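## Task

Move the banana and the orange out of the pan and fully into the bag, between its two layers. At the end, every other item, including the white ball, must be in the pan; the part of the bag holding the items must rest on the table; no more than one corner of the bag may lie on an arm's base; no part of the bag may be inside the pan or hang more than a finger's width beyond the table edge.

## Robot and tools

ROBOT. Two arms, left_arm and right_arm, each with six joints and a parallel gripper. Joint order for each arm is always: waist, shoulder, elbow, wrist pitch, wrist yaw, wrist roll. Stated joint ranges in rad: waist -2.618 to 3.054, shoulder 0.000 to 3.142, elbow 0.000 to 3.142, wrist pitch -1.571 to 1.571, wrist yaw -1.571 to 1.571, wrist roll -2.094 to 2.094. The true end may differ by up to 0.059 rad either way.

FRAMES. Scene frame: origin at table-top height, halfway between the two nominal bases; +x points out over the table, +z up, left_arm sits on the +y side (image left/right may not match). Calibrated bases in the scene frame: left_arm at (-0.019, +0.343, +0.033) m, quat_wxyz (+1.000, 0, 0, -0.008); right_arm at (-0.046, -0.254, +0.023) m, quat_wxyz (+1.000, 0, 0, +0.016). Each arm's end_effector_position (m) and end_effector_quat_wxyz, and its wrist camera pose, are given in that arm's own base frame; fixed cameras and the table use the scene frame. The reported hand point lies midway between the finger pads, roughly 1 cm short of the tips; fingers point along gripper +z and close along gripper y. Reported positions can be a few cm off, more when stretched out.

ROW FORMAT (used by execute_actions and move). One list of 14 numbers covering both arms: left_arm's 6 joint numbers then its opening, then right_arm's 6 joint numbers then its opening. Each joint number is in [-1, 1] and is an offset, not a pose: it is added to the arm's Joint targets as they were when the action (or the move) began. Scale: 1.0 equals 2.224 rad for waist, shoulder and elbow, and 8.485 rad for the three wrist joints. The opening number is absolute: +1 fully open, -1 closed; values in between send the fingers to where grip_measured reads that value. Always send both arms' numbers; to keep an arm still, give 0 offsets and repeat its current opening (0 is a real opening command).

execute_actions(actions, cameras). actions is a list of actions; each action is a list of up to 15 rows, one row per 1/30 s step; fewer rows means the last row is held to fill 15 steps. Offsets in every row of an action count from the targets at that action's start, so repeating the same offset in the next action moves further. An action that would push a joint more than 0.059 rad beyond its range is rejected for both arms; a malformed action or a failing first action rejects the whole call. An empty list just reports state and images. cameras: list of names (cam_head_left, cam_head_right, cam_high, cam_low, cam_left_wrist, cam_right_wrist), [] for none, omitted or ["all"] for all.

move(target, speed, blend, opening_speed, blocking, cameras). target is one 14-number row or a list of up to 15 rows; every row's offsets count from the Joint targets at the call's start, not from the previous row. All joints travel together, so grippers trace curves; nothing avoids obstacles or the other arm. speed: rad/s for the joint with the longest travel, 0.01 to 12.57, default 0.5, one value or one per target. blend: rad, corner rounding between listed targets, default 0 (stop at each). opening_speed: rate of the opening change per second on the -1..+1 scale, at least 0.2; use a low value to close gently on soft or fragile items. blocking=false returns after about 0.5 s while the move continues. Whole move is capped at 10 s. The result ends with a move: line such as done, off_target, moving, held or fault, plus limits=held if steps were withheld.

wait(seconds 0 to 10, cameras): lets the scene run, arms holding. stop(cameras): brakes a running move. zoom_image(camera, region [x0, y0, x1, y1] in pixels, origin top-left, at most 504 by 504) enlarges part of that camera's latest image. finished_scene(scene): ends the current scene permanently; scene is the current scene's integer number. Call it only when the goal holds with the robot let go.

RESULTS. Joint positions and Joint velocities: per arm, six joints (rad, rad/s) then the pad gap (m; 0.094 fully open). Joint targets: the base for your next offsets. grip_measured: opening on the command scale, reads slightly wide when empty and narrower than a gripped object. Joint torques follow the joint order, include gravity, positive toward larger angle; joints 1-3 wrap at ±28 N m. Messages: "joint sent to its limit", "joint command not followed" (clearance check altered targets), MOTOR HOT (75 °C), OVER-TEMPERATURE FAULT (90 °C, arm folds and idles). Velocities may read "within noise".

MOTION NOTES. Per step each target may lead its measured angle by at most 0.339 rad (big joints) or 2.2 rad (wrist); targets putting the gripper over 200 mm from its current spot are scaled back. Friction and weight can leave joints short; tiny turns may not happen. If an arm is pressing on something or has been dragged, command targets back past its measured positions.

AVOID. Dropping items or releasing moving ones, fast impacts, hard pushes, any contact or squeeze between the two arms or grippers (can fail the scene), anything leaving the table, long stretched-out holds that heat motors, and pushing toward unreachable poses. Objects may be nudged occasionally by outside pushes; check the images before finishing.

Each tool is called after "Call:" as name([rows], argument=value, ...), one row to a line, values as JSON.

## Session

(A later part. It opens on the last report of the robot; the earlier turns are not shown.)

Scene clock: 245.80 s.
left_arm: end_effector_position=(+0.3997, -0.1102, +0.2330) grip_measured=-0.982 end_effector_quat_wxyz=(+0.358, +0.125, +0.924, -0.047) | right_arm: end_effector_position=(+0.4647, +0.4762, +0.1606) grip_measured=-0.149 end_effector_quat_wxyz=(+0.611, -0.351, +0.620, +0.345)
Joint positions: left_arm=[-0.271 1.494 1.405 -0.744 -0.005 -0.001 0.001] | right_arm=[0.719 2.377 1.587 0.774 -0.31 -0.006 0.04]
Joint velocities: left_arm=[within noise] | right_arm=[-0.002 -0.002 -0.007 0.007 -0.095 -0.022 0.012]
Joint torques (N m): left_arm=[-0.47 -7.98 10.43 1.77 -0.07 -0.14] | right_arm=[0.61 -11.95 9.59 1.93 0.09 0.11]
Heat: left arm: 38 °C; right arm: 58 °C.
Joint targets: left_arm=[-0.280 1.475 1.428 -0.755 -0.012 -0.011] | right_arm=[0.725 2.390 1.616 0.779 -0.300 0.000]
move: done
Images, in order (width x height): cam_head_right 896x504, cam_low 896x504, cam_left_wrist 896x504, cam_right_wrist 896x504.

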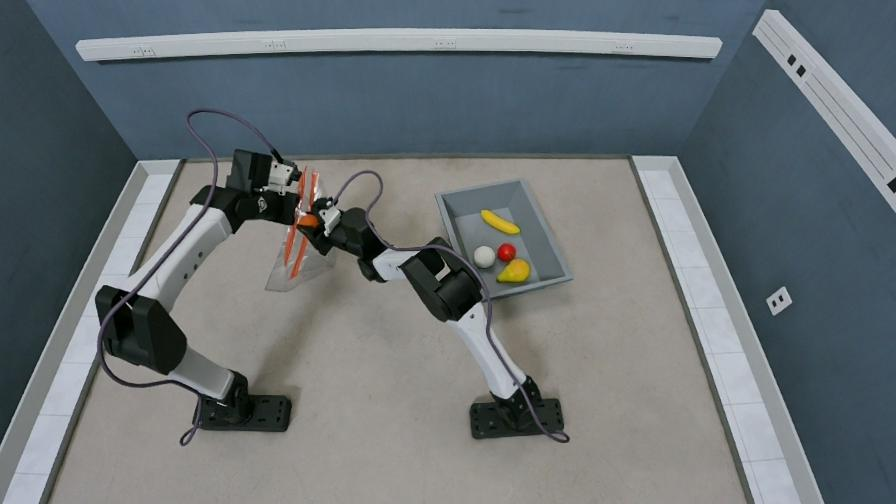

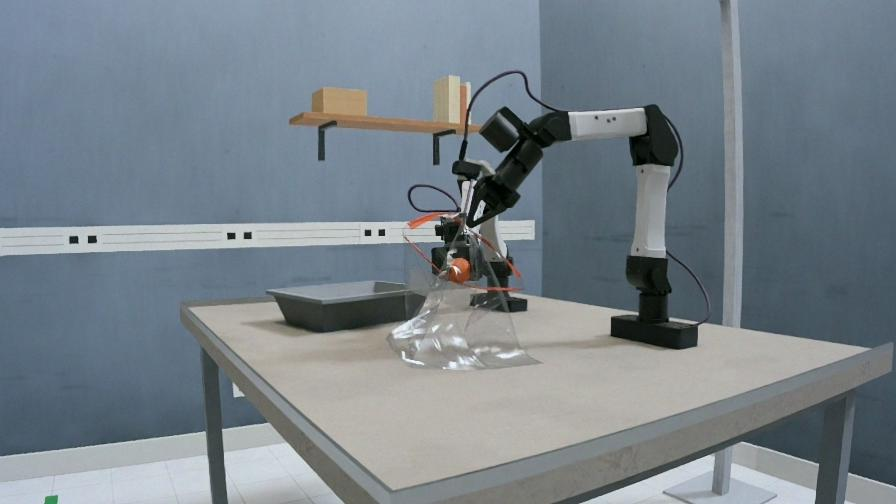

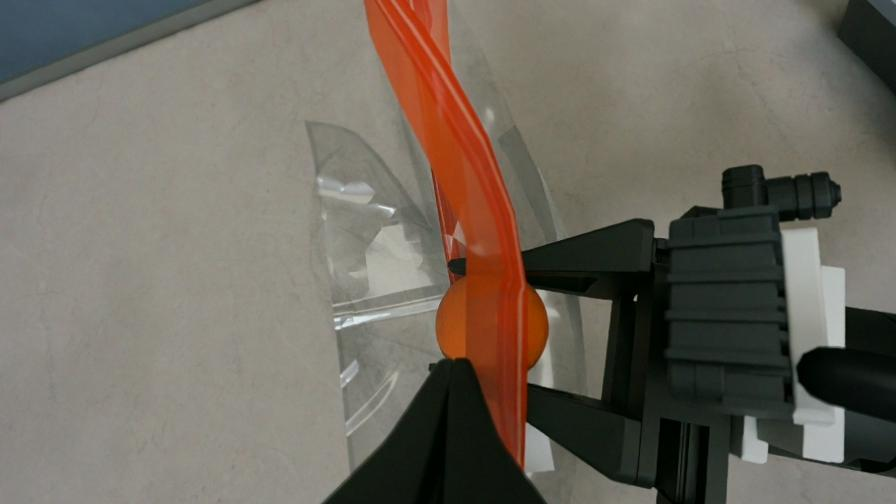

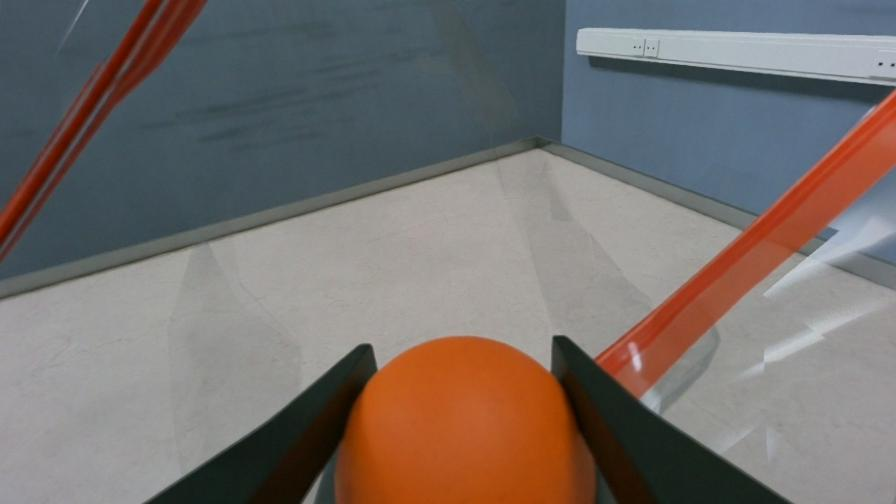

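Call:
move([
  [0,0,0,0,0,0,-1,0,-0.0225,0,0,0,0.0707,-0.15],
  [0,0,0,0,0,0,-1,0.0088,0.0517,0.1263,-0.0196,0,0.0707,-0.15],
], speed=0.25, cameras=["cam_left_wrist","cam_low","cam_right_wrist","cam_head_right"])

Call:
zoom_image(camera="cam_low", region=[340, 200, 540, 380])

Scene clock: 250.50 s.
left_arm: end_effector_position=(+0.3996, -0.1101, +0.2329) grip_measured=-0.982 end_effector_quat_wxyz=(+0.358, +0.125, +0.924, -0.046) | right_arm: end_effector_position=(+0.4838, +0.5105, +0.1762) grip_measured=-0.150 end_effector_quat_wxyz=(+0.478, -0.158, +0.694, +0.514)
Joint positions: left_arm=[-0.271 1.494 1.405 -0.744 -0.005 -0.001 0.001] | right_arm=[0.738 2.489 1.866 0.607 -0.309 0.594 0.04]
Joint velocities: within noise
Joint torques (N m): left_arm=[-0.47 -7.94 10.5 1.78 -0.07 -0.14] | right_arm=[0.76 -12.7 10.24 1.89 0.01 0.1]
Heat: left arm: 38 °C; right arm: 60 °C.
Joint targets: left_arm=[-0.280 1.475 1.428 -0.755 -0.012 -0.011] | right_arm=[0.745 2.505 1.897 0.613 -0.300 0.600]
move: done
Images, in order (width x height): cam_head_right 896x504, cam_low 896x504, cam_left_wrist 896x504, cam_right_wrist 896x504.

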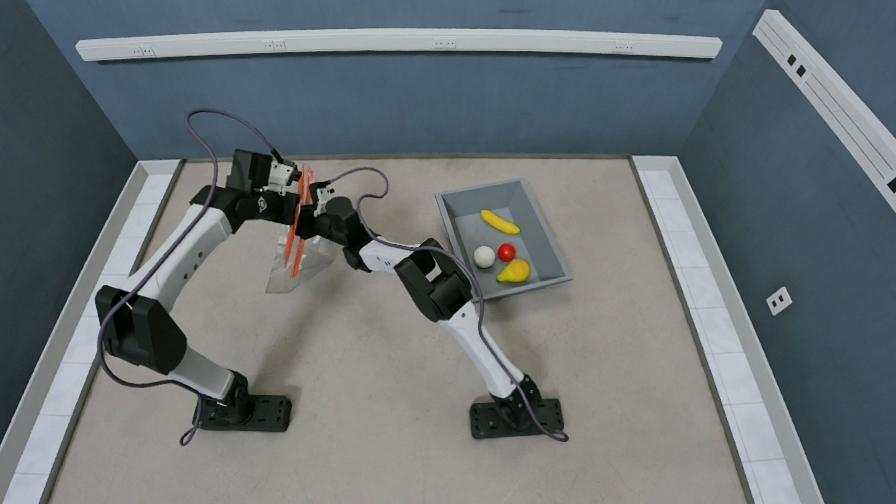

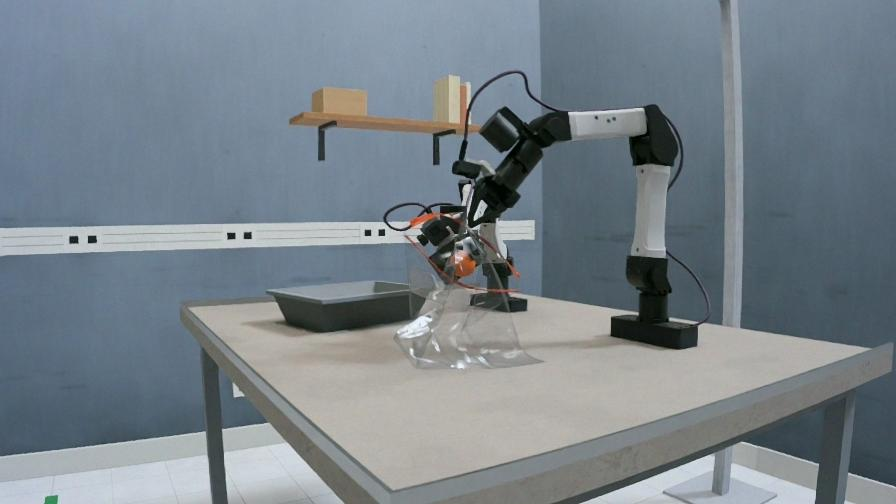

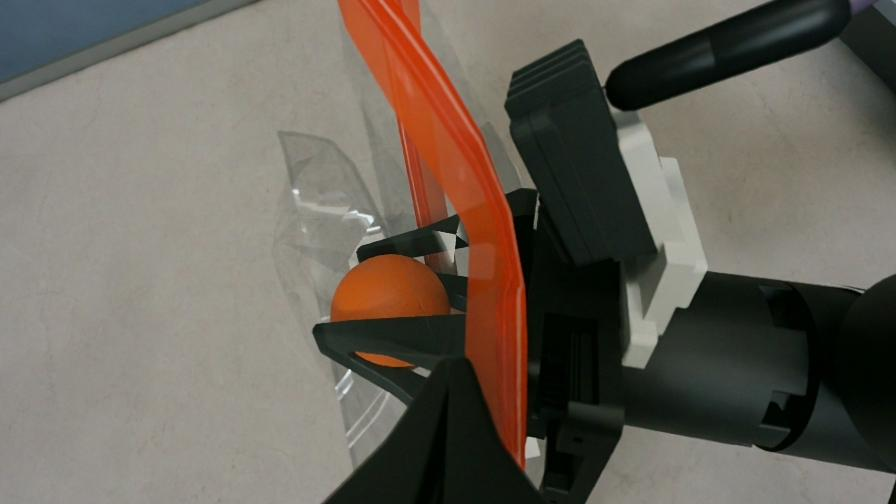

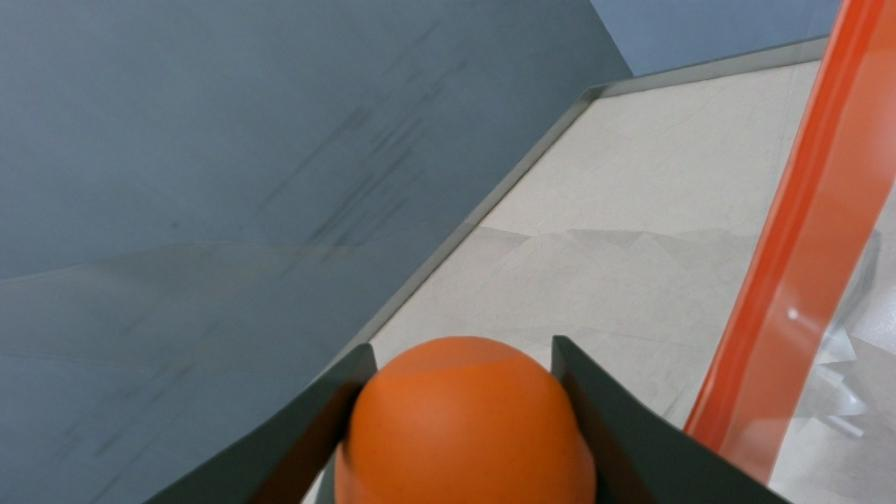

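Scaled by 2.520 from the camera's 896x504 image, which has a finer 1280x720 frame.

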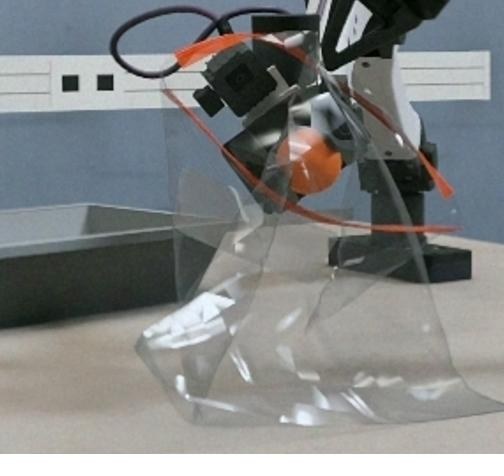

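Call:
move([
  [0,0,0,0,0,0,-1,0.0058,0.0594,0.0832,-0.0068,0,0,-0.15],
  [0,0,0,0,0,0,-1,0.0076,0.1003,0.1214,-0.0297,0,0,-0.15],
], speed=0.25, blend=[0.03,0], cameras=["cam_left_wrist","cam_low","cam_right_wrist","cam_head_right"])

Call:
zoom_image(camera="cam_low", region=[340, 200, 540, 380])

Scene clock: 253.23 s.
left_arm: end_effector_position=(+0.3994, -0.1101, +0.2327) grip_measured=-0.982 end_effector_quat_wxyz=(+0.357, +0.125, +0.925, -0.046) | right_arm: end_effector_position=(+0.4961, +0.5382, +0.0880) grip_measured=-0.146 end_effector_quat_wxyz=(+0.408, -0.158, +0.761, +0.479)
Joint positions: left_arm=[-0.271 1.494 1.405 -0.746 -0.005 -0.001 0.001] | right_arm=[0.755 2.712 2.135 0.357 -0.309 0.594 0.04]
Joint velocities: within noise
Joint torques (N m): left_arm=[-0.5 -7.98 10.45 1.79 -0.06 -0.13] | right_arm=[0.79 -13.89 10.44 2.01 0.02 0.07]
Heat: left arm: 38 °C; right arm: 60 °C.
Joint targets: left_arm=[-0.280 1.475 1.428 -0.755 -0.012 -0.011] | right_arm=[0.762 2.728 2.167 0.361 -0.300 0.600]
move: done
Images, in order (width x height): cam_head_right 896x504, cam_low 896x504, cam_left_wrist 896x504, cam_right_wrist 896x504.

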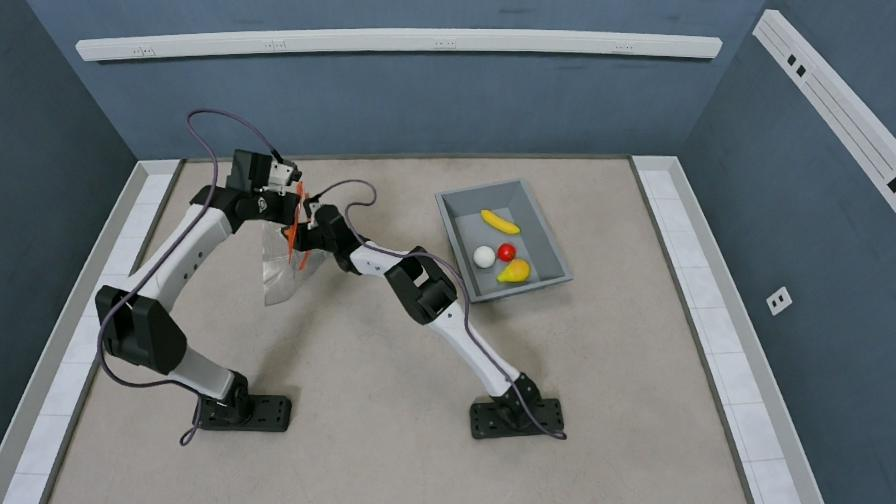

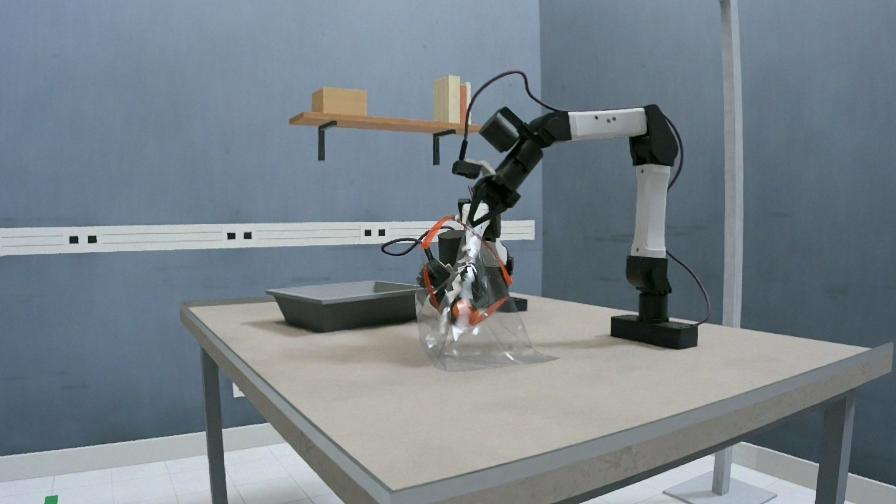

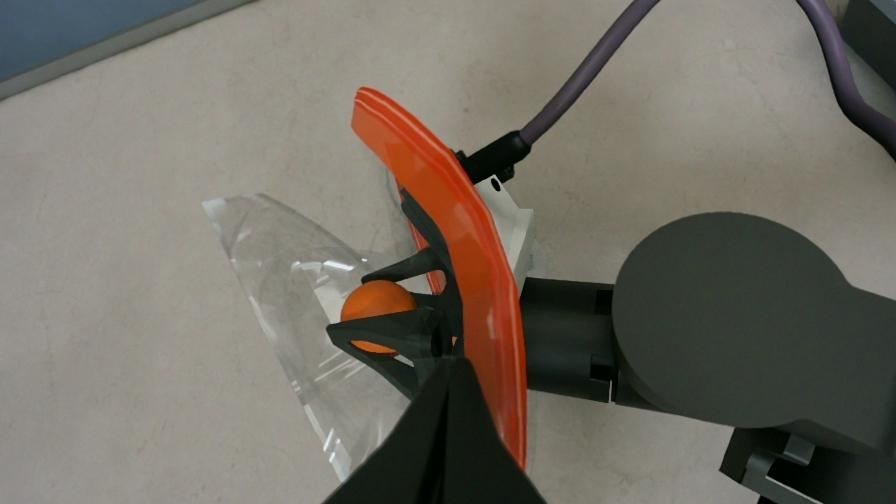

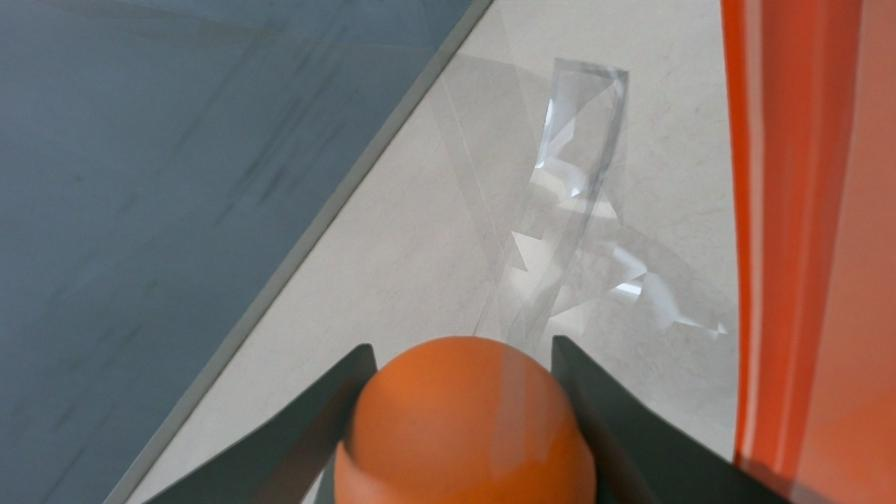

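Scaled by 2.520 from the camera's 896x504 image, which has a finer 1280x720 frame.

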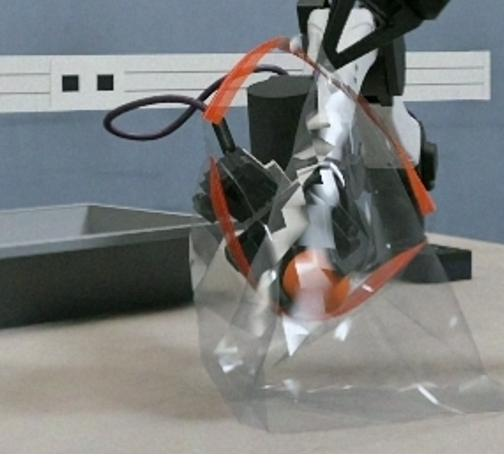

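Call:
move(target=[0,0,0,0,0,0,-1,0,0.0405,0.0306,-0.0152,0,0,-0.15], speed=0.25, cameras=["cam_left_wrist","cam_low","cam_right_wrist","cam_head_right"])

Call:
zoom_image(camera="cam_low", region=[400, 200, 560, 380])

Scene clock: 254.80 s.
left_arm: end_effector_position=(+0.3984, -0.1098, +0.2318) grip_measured=-0.982 end_effector_quat_wxyz=(+0.355, +0.125, +0.925, -0.046) | right_arm: end_effector_position=(+0.4941, +0.5368, +0.0297) grip_measured=-0.149 end_effector_quat_wxyz=(+0.359, -0.152, +0.804, +0.449)
Joint positions: left_arm=[-0.271 1.494 1.405 -0.751 -0.005 -0.001 0.001] | right_arm=[0.755 2.801 2.206 0.233 -0.309 0.594 0.04]
Joint velocities: left_arm=[within noise] | right_arm=[0.007 0.002 -0.007 -0.007 0.051 -0.007 0.01]
Joint torques (N m): left_arm=[-0.46 -7.97 10.44 1.84 -0.07 -0.13] | right_arm=[0.69 -14 10.04 1.85 0 0.06]
Heat: left arm: 38 °C; right arm: 60 °C.
Joint targets: left_arm=[-0.280 1.475 1.428 -0.755 -0.012 -0.011] | right_arm=[0.762 2.818 2.235 0.232 -0.300 0.600]
move: done
Images, in order (width x height): cam_head_right 896x504, cam_low 896x504, cam_left_wrist 896x504, cam_right_wrist 896x504.

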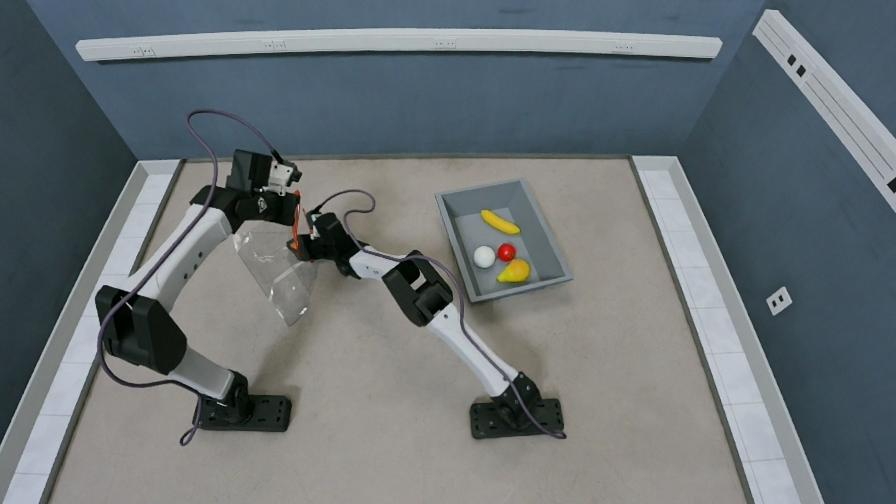

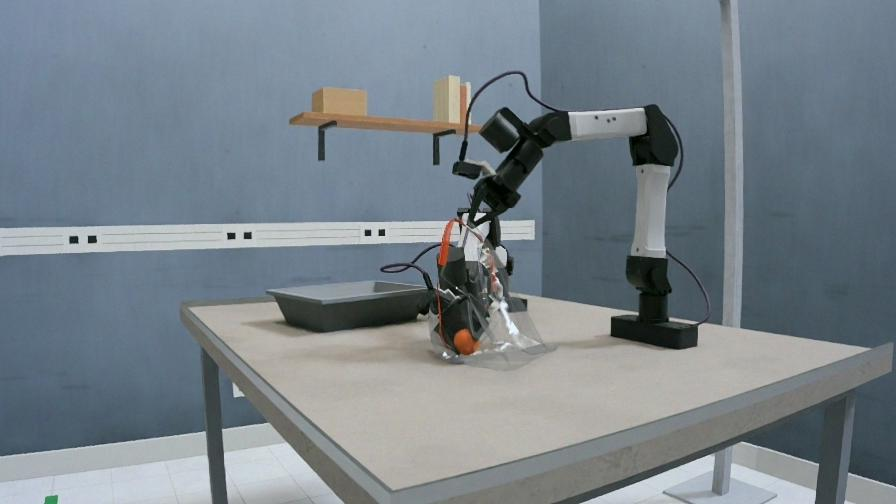

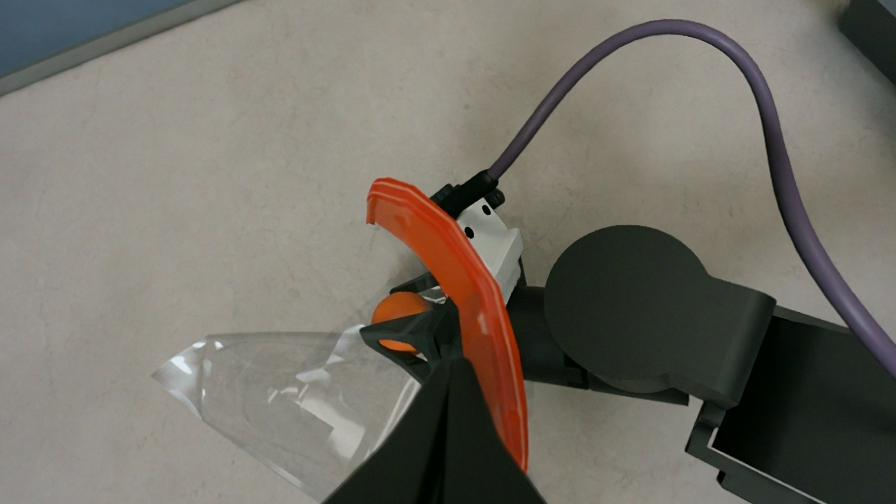

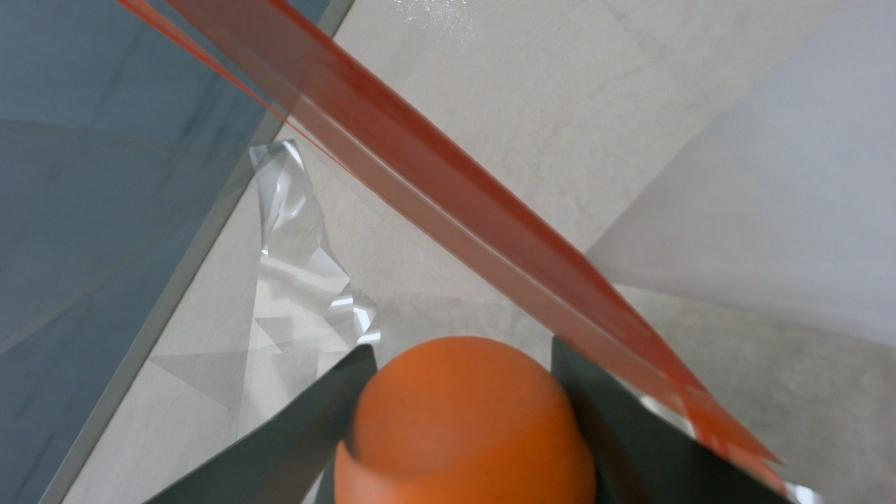

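Scaled by 2.800 from the camera's 896x504 image, which has a finer 1280x720 frame.

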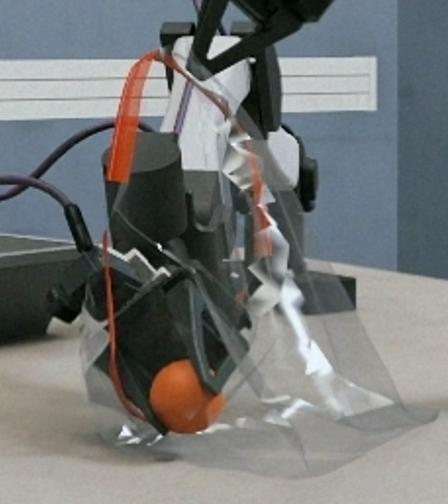

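Call:
zoom_image(camera="cam_right_wrist", region=[392, 200, 896, 504])

Call:
zoom_image(camera="cam_left_wrist", region=[320, 150, 620, 420])

Scaled by 1.000.

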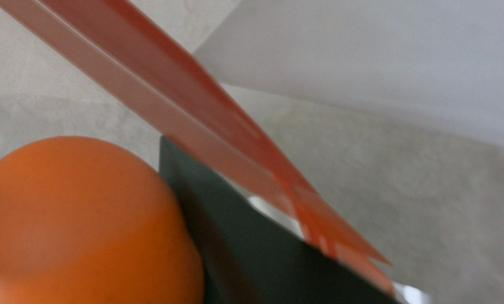

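Scaled by 1.680 from the camera's 896x504 image, which has a finer 1280x720 frame.

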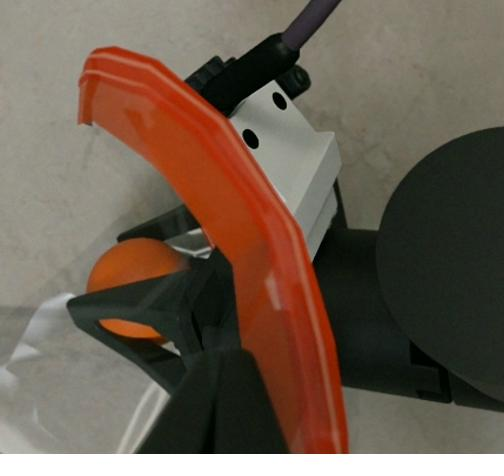

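Call:
move(target=[0,0,0,0,0,0,-1,0,0.0185,0.004,0,0,-0.06,-0.15], speed=0.2, cameras=["cam_left_wrist","cam_low","cam_right_wrist"])

Call:
zoom_image(camera="cam_low", region=[400, 200, 560, 380])

Scene clock: 259.53 s.
left_arm: end_effector_position=(+0.3967, -0.1093, +0.2302) grip_measured=-0.982 end_effector_quat_wxyz=(+0.350, +0.125, +0.927, -0.045) | right_arm: end_effector_position=(+0.4941, +0.5367, +0.0156) grip_measured=-0.146 end_effector_quat_wxyz=(+0.453, -0.344, +0.746, +0.346)
Joint positions: left_arm=[-0.271 1.494 1.405 -0.761 -0.005 -0.001 0.001] | right_arm=[0.755 2.831 2.221 0.233 -0.309 0.101 0.04]
Joint velocities: within noise
Joint torques (N m): left_arm=[-0.43 -7.95 10.44 1.93 -0.06 -0.14] | right_arm=[0.68 -13.08 9.42 1.85 -0.01 -0.1]
Heat: left arm: 38 °C; right arm: 60 °C.
Joint targets: left_arm=[-0.280 1.475 1.428 -0.755 -0.012 -0.011] | right_arm=[0.762 2.859 2.244 0.232 -0.300 0.091]
move: done
Images, in order (width x height): cam_low 896x504, cam_left_wrist 896x504, cam_right_wrist 896x504.

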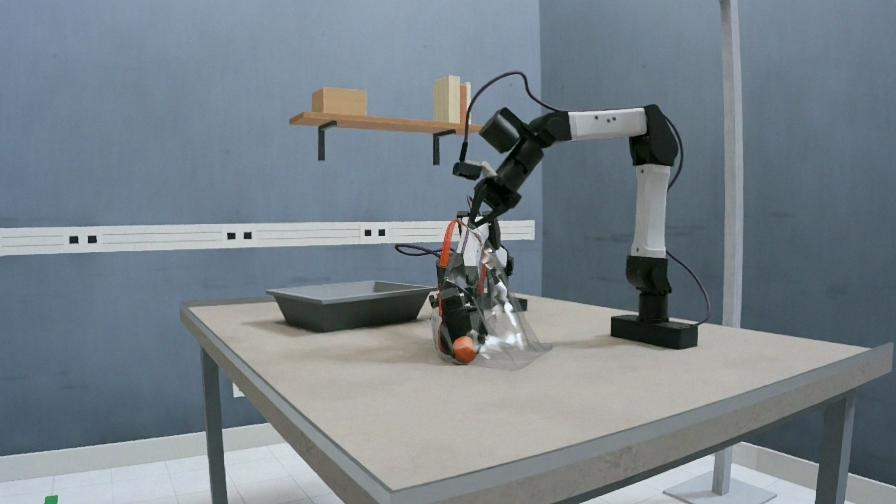

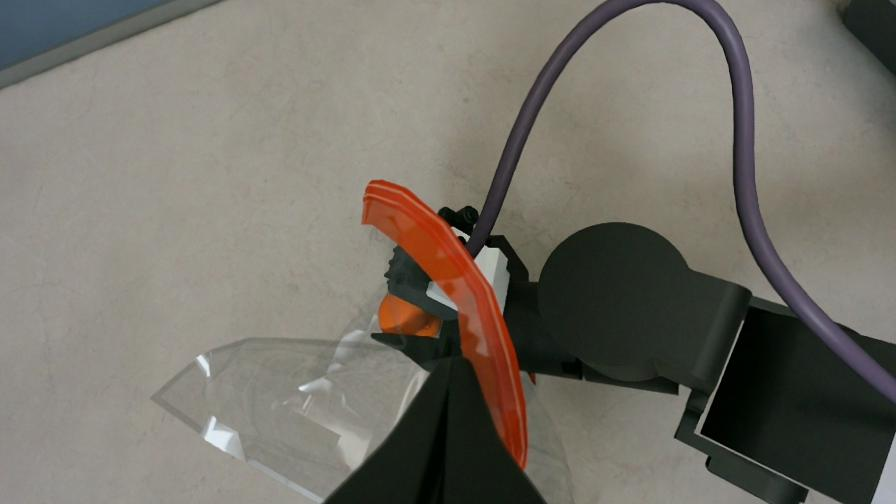

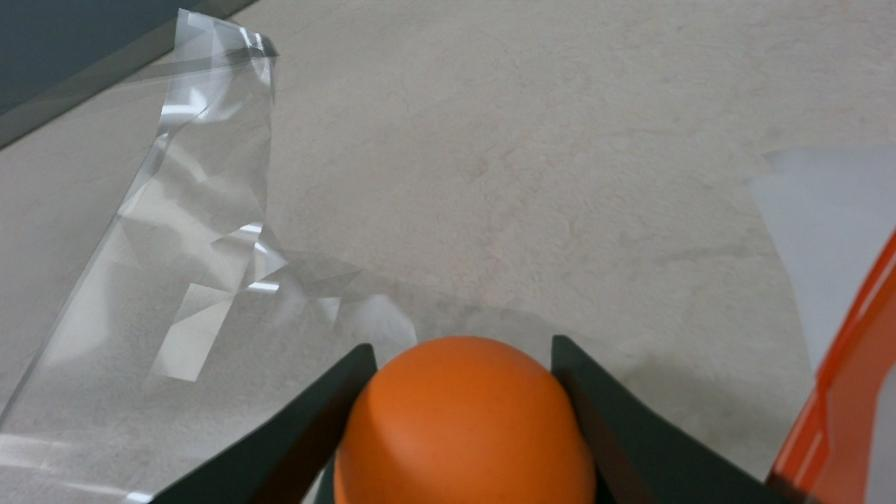

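Scaled by 2.800 from the camera's 896x504 image, which has a finer 1280x720 frame.

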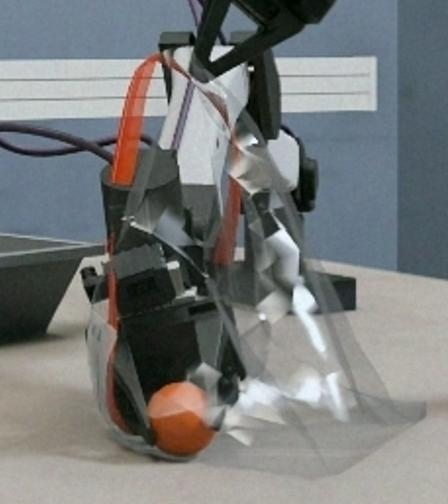

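Call:
move([
  [0,0,0,0,0,0,-1,0,0.004,0,0,0,0,-0.15],
  [0,0,0,0,0,0,-1,0,0.004,0,0,0,0,0.25],
], speed=0.2, opening_speed=0.4, cameras=["cam_low","cam_right_wrist"])

Call:
zoom_image(camera="cam_low", region=[400, 200, 560, 380])

Scene clock: 262.03 s.
left_arm: end_effector_position=(+0.3964, -0.1092, +0.2299) grip_measured=-0.982 end_effector_quat_wxyz=(+0.349, +0.125, +0.927, -0.045) | right_arm: end_effector_position=(+0.4937, +0.5378, +0.0122) grip_measured=+0.248 end_effector_quat_wxyz=(+0.455, -0.346, +0.744, +0.347)
Joint positions: left_arm=[-0.271 1.494 1.405 -0.762 -0.005 -0.001 0.001] | right_arm=[0.757 2.841 2.224 0.246 -0.309 0.098 0.059]
Joint velocities: within noise
Joint torques (N m): left_arm=[-0.42 -7.97 10.44 1.95 -0.07 -0.14] | right_arm=[0.53 -13.19 9.17 1.74 -0.01 -0.07]
Heat: left arm: 38 °C; right arm: 60 °C.
Joint targets: left_arm=[-0.280 1.475 1.428 -0.755 -0.012 -0.011] | right_arm=[0.762 2.868 2.244 0.232 -0.300 0.091]
move: done
Images, in order (width x height): cam_low 896x504, cam_right_wrist 896x504.

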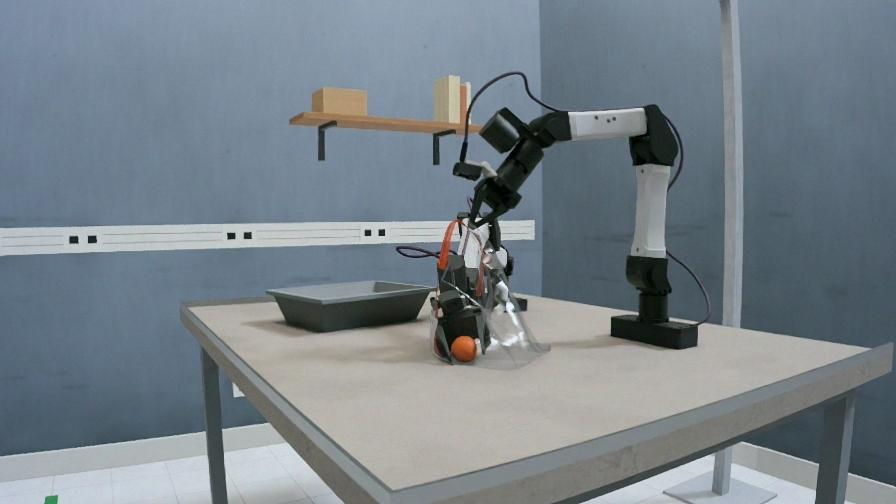

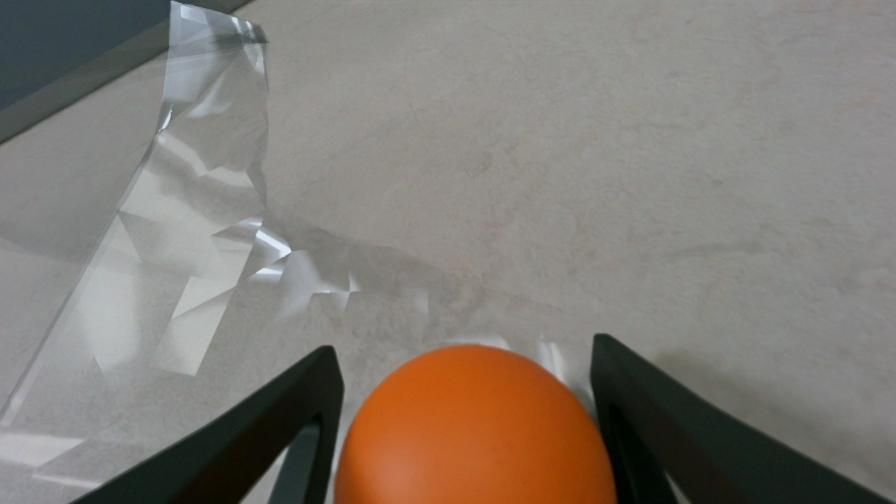

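Scaled by 2.800 from the camera's 896x504 image, which has a finer 1280x720 frame.

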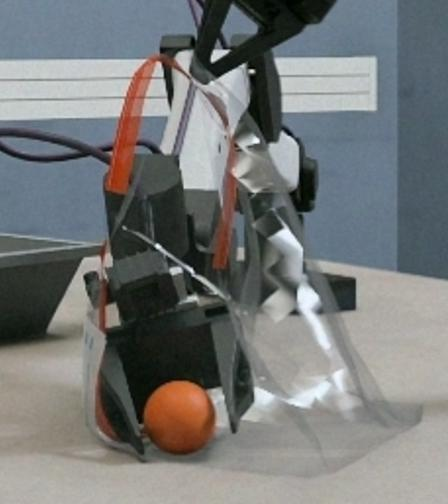

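Call:
execute_actions(actions=[])

Scene clock: 263.57 s.
left_arm: end_effector_position=(+0.3964, -0.1092, +0.2299) grip_measured=-0.982 end_effector_quat_wxyz=(+0.349, +0.125, +0.927, -0.045) | right_arm: end_effector_position=(+0.4937, +0.5378, +0.0122) grip_measured=+0.249 end_effector_quat_wxyz=(+0.455, -0.346, +0.744, +0.347)
Joint positions: left_arm=[-0.271 1.494 1.405 -0.762 -0.005 -0.001 0.001] | right_arm=[0.757 2.841 2.224 0.246 -0.309 0.098 0.059]
Joint velocities: within noise
Joint torques (N m): left_arm=[-0.47 -7.92 10.44 1.97 -0.06 -0.13] | right_arm=[0.54 -13.19 9.17 1.75 0 -0.05]
Heat: left arm: 38 °C; right arm: 61 °C.
Joint targets: left_arm=[-0.280 1.475 1.428 -0.755 -0.012 -0.011] | right_arm=[0.762 2.868 2.244 0.232 -0.300 0.091]
Tool commands: left_gripper/opening=-1.0 right_gripper/opening=+0.25

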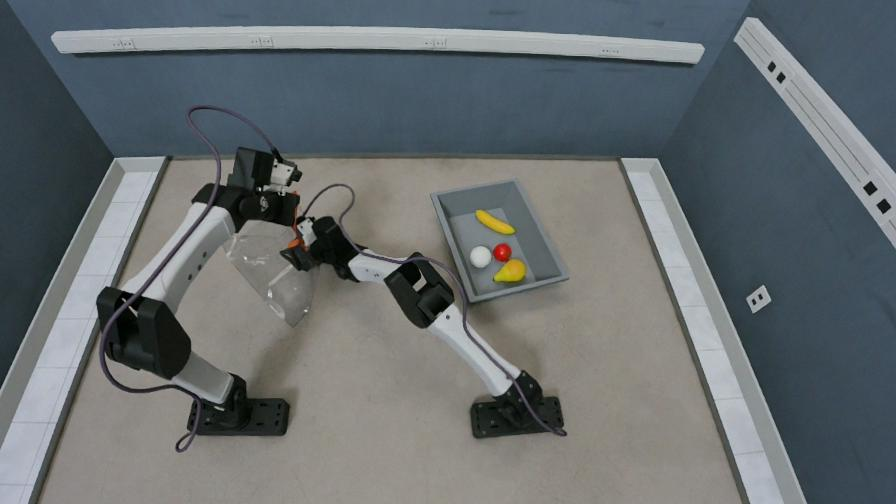

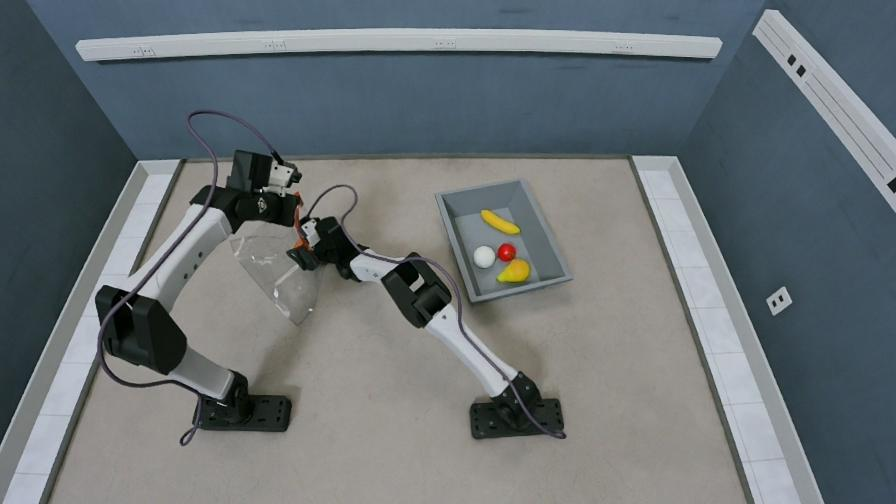

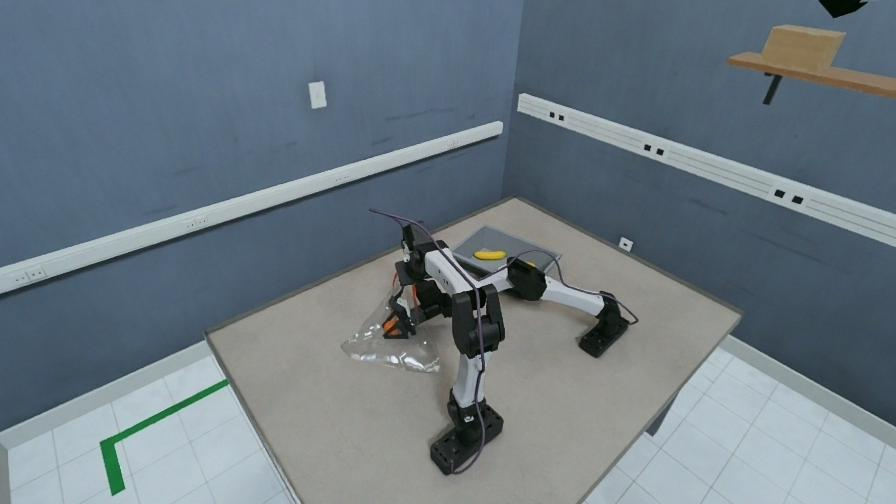

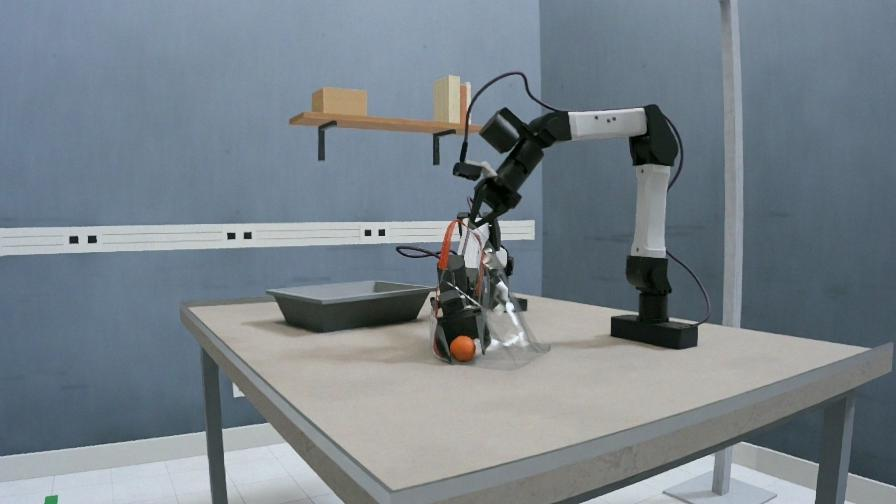

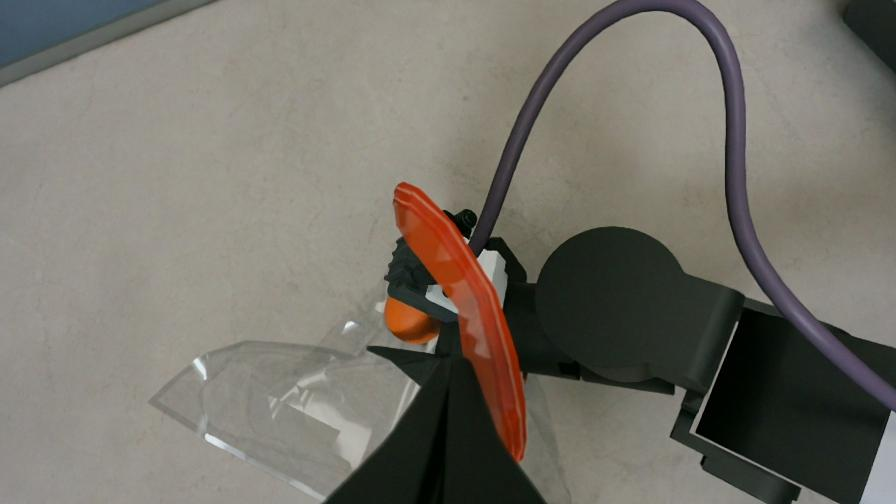

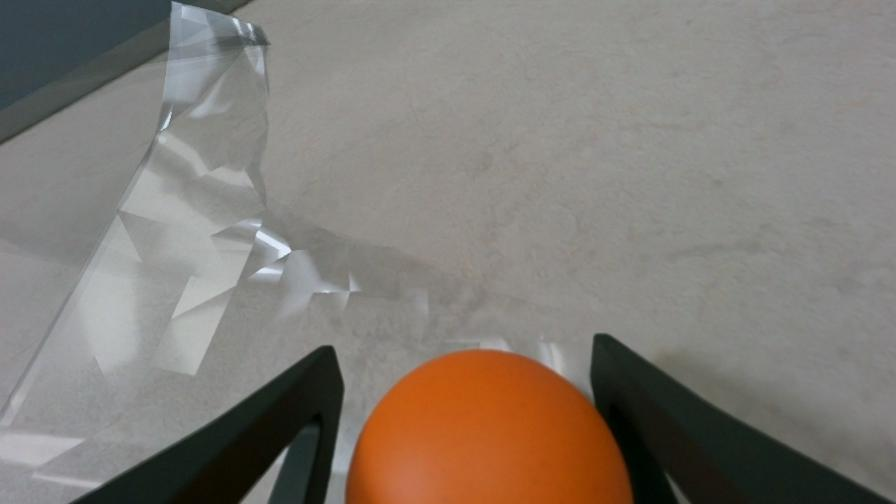

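Call:
move(target=[0,0,0,0,0,0,-1,0,-0.063,-0.035,0.0152,0,0,0.4], speed=0.2, opening_speed=0.5, cameras=["cam_low","cam_left_wrist","cam_right_wrist"])

Call:
zoom_image(camera="cam_low", region=[400, 200, 560, 380])

Scene clock: 265.33 s.
left_arm: end_effector_position=(+0.3964, -0.1092, +0.2299) grip_measured=-0.982 end_effector_quat_wxyz=(+0.349, +0.125, +0.927, -0.045) | right_arm: end_effector_position=(+0.4957, +0.5397, +0.0451) grip_measured=+0.399 end_effector_quat_wxyz=(+0.491, -0.343, +0.716, +0.358)
Joint positions: left_arm=[-0.271 1.494 1.405 -0.762 -0.005 -0.001 0.001] | right_arm=[0.757 2.792 2.171 0.344 -0.309 0.098 0.066]
Joint velocities: within noise
Joint torques (N m): left_arm=[-0.44 -7.95 10.41 1.96 -0.06 -0.14] | right_arm=[0.54 -21.05 6.79 2.07 0.01 -0.05]
Heat: left arm: 38 °C; right arm: 62 °C.
Joint targets: left_arm=[-0.280 1.475 1.428 -0.755 -0.012 -0.011] | right_arm=[0.762 2.728 2.166 0.361 -0.300 0.091]
move: off_target (right_arm); right_arm: the shoulder is farthest, 0.064 rad from its target
Images, in order (width x height): cam_low 896x504, cam_left_wrist 896x504, cam_right_wrist 896x504.

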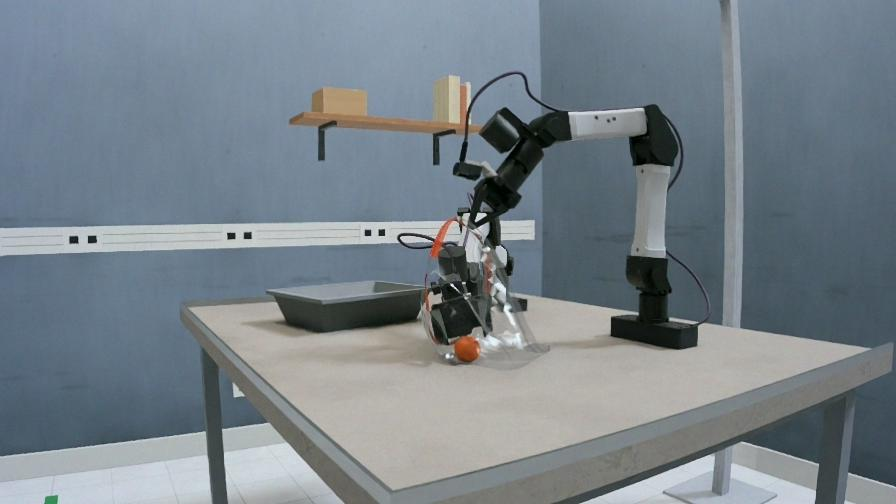

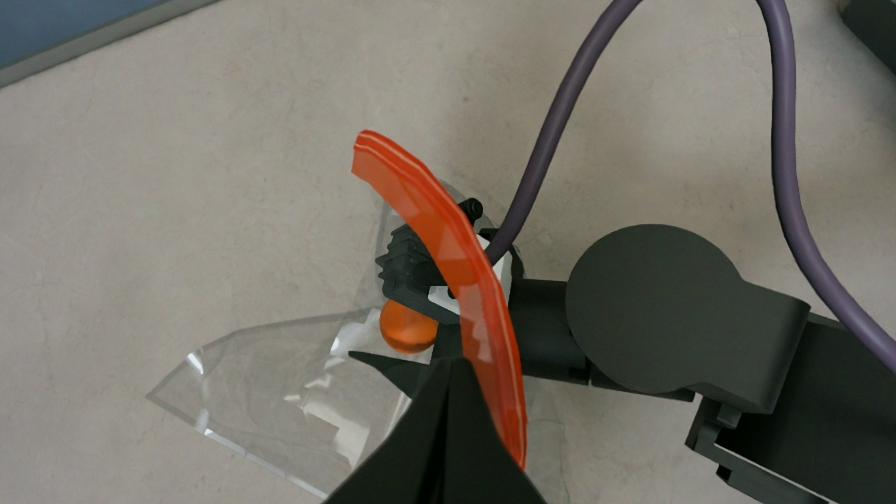

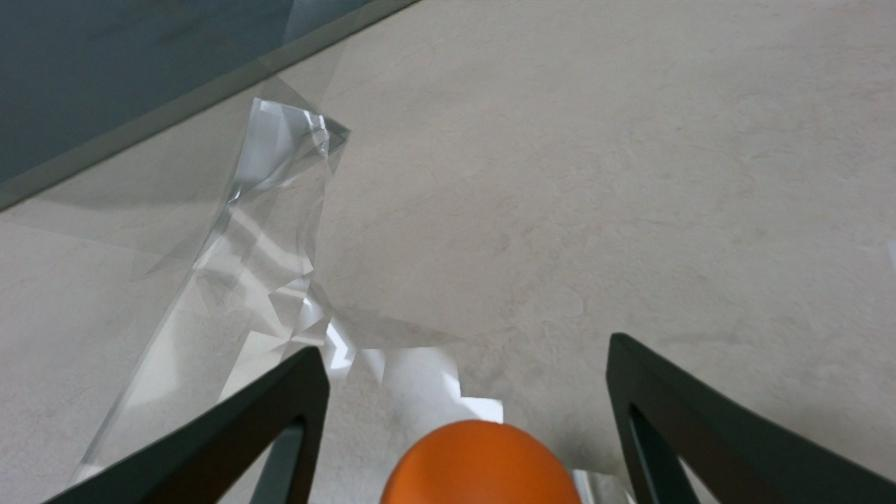

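Scaled by 2.800 from the camera's 896x504 image, which has a finer 1280x720 frame.

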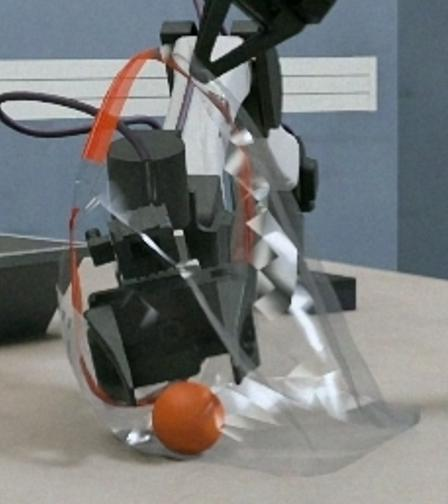

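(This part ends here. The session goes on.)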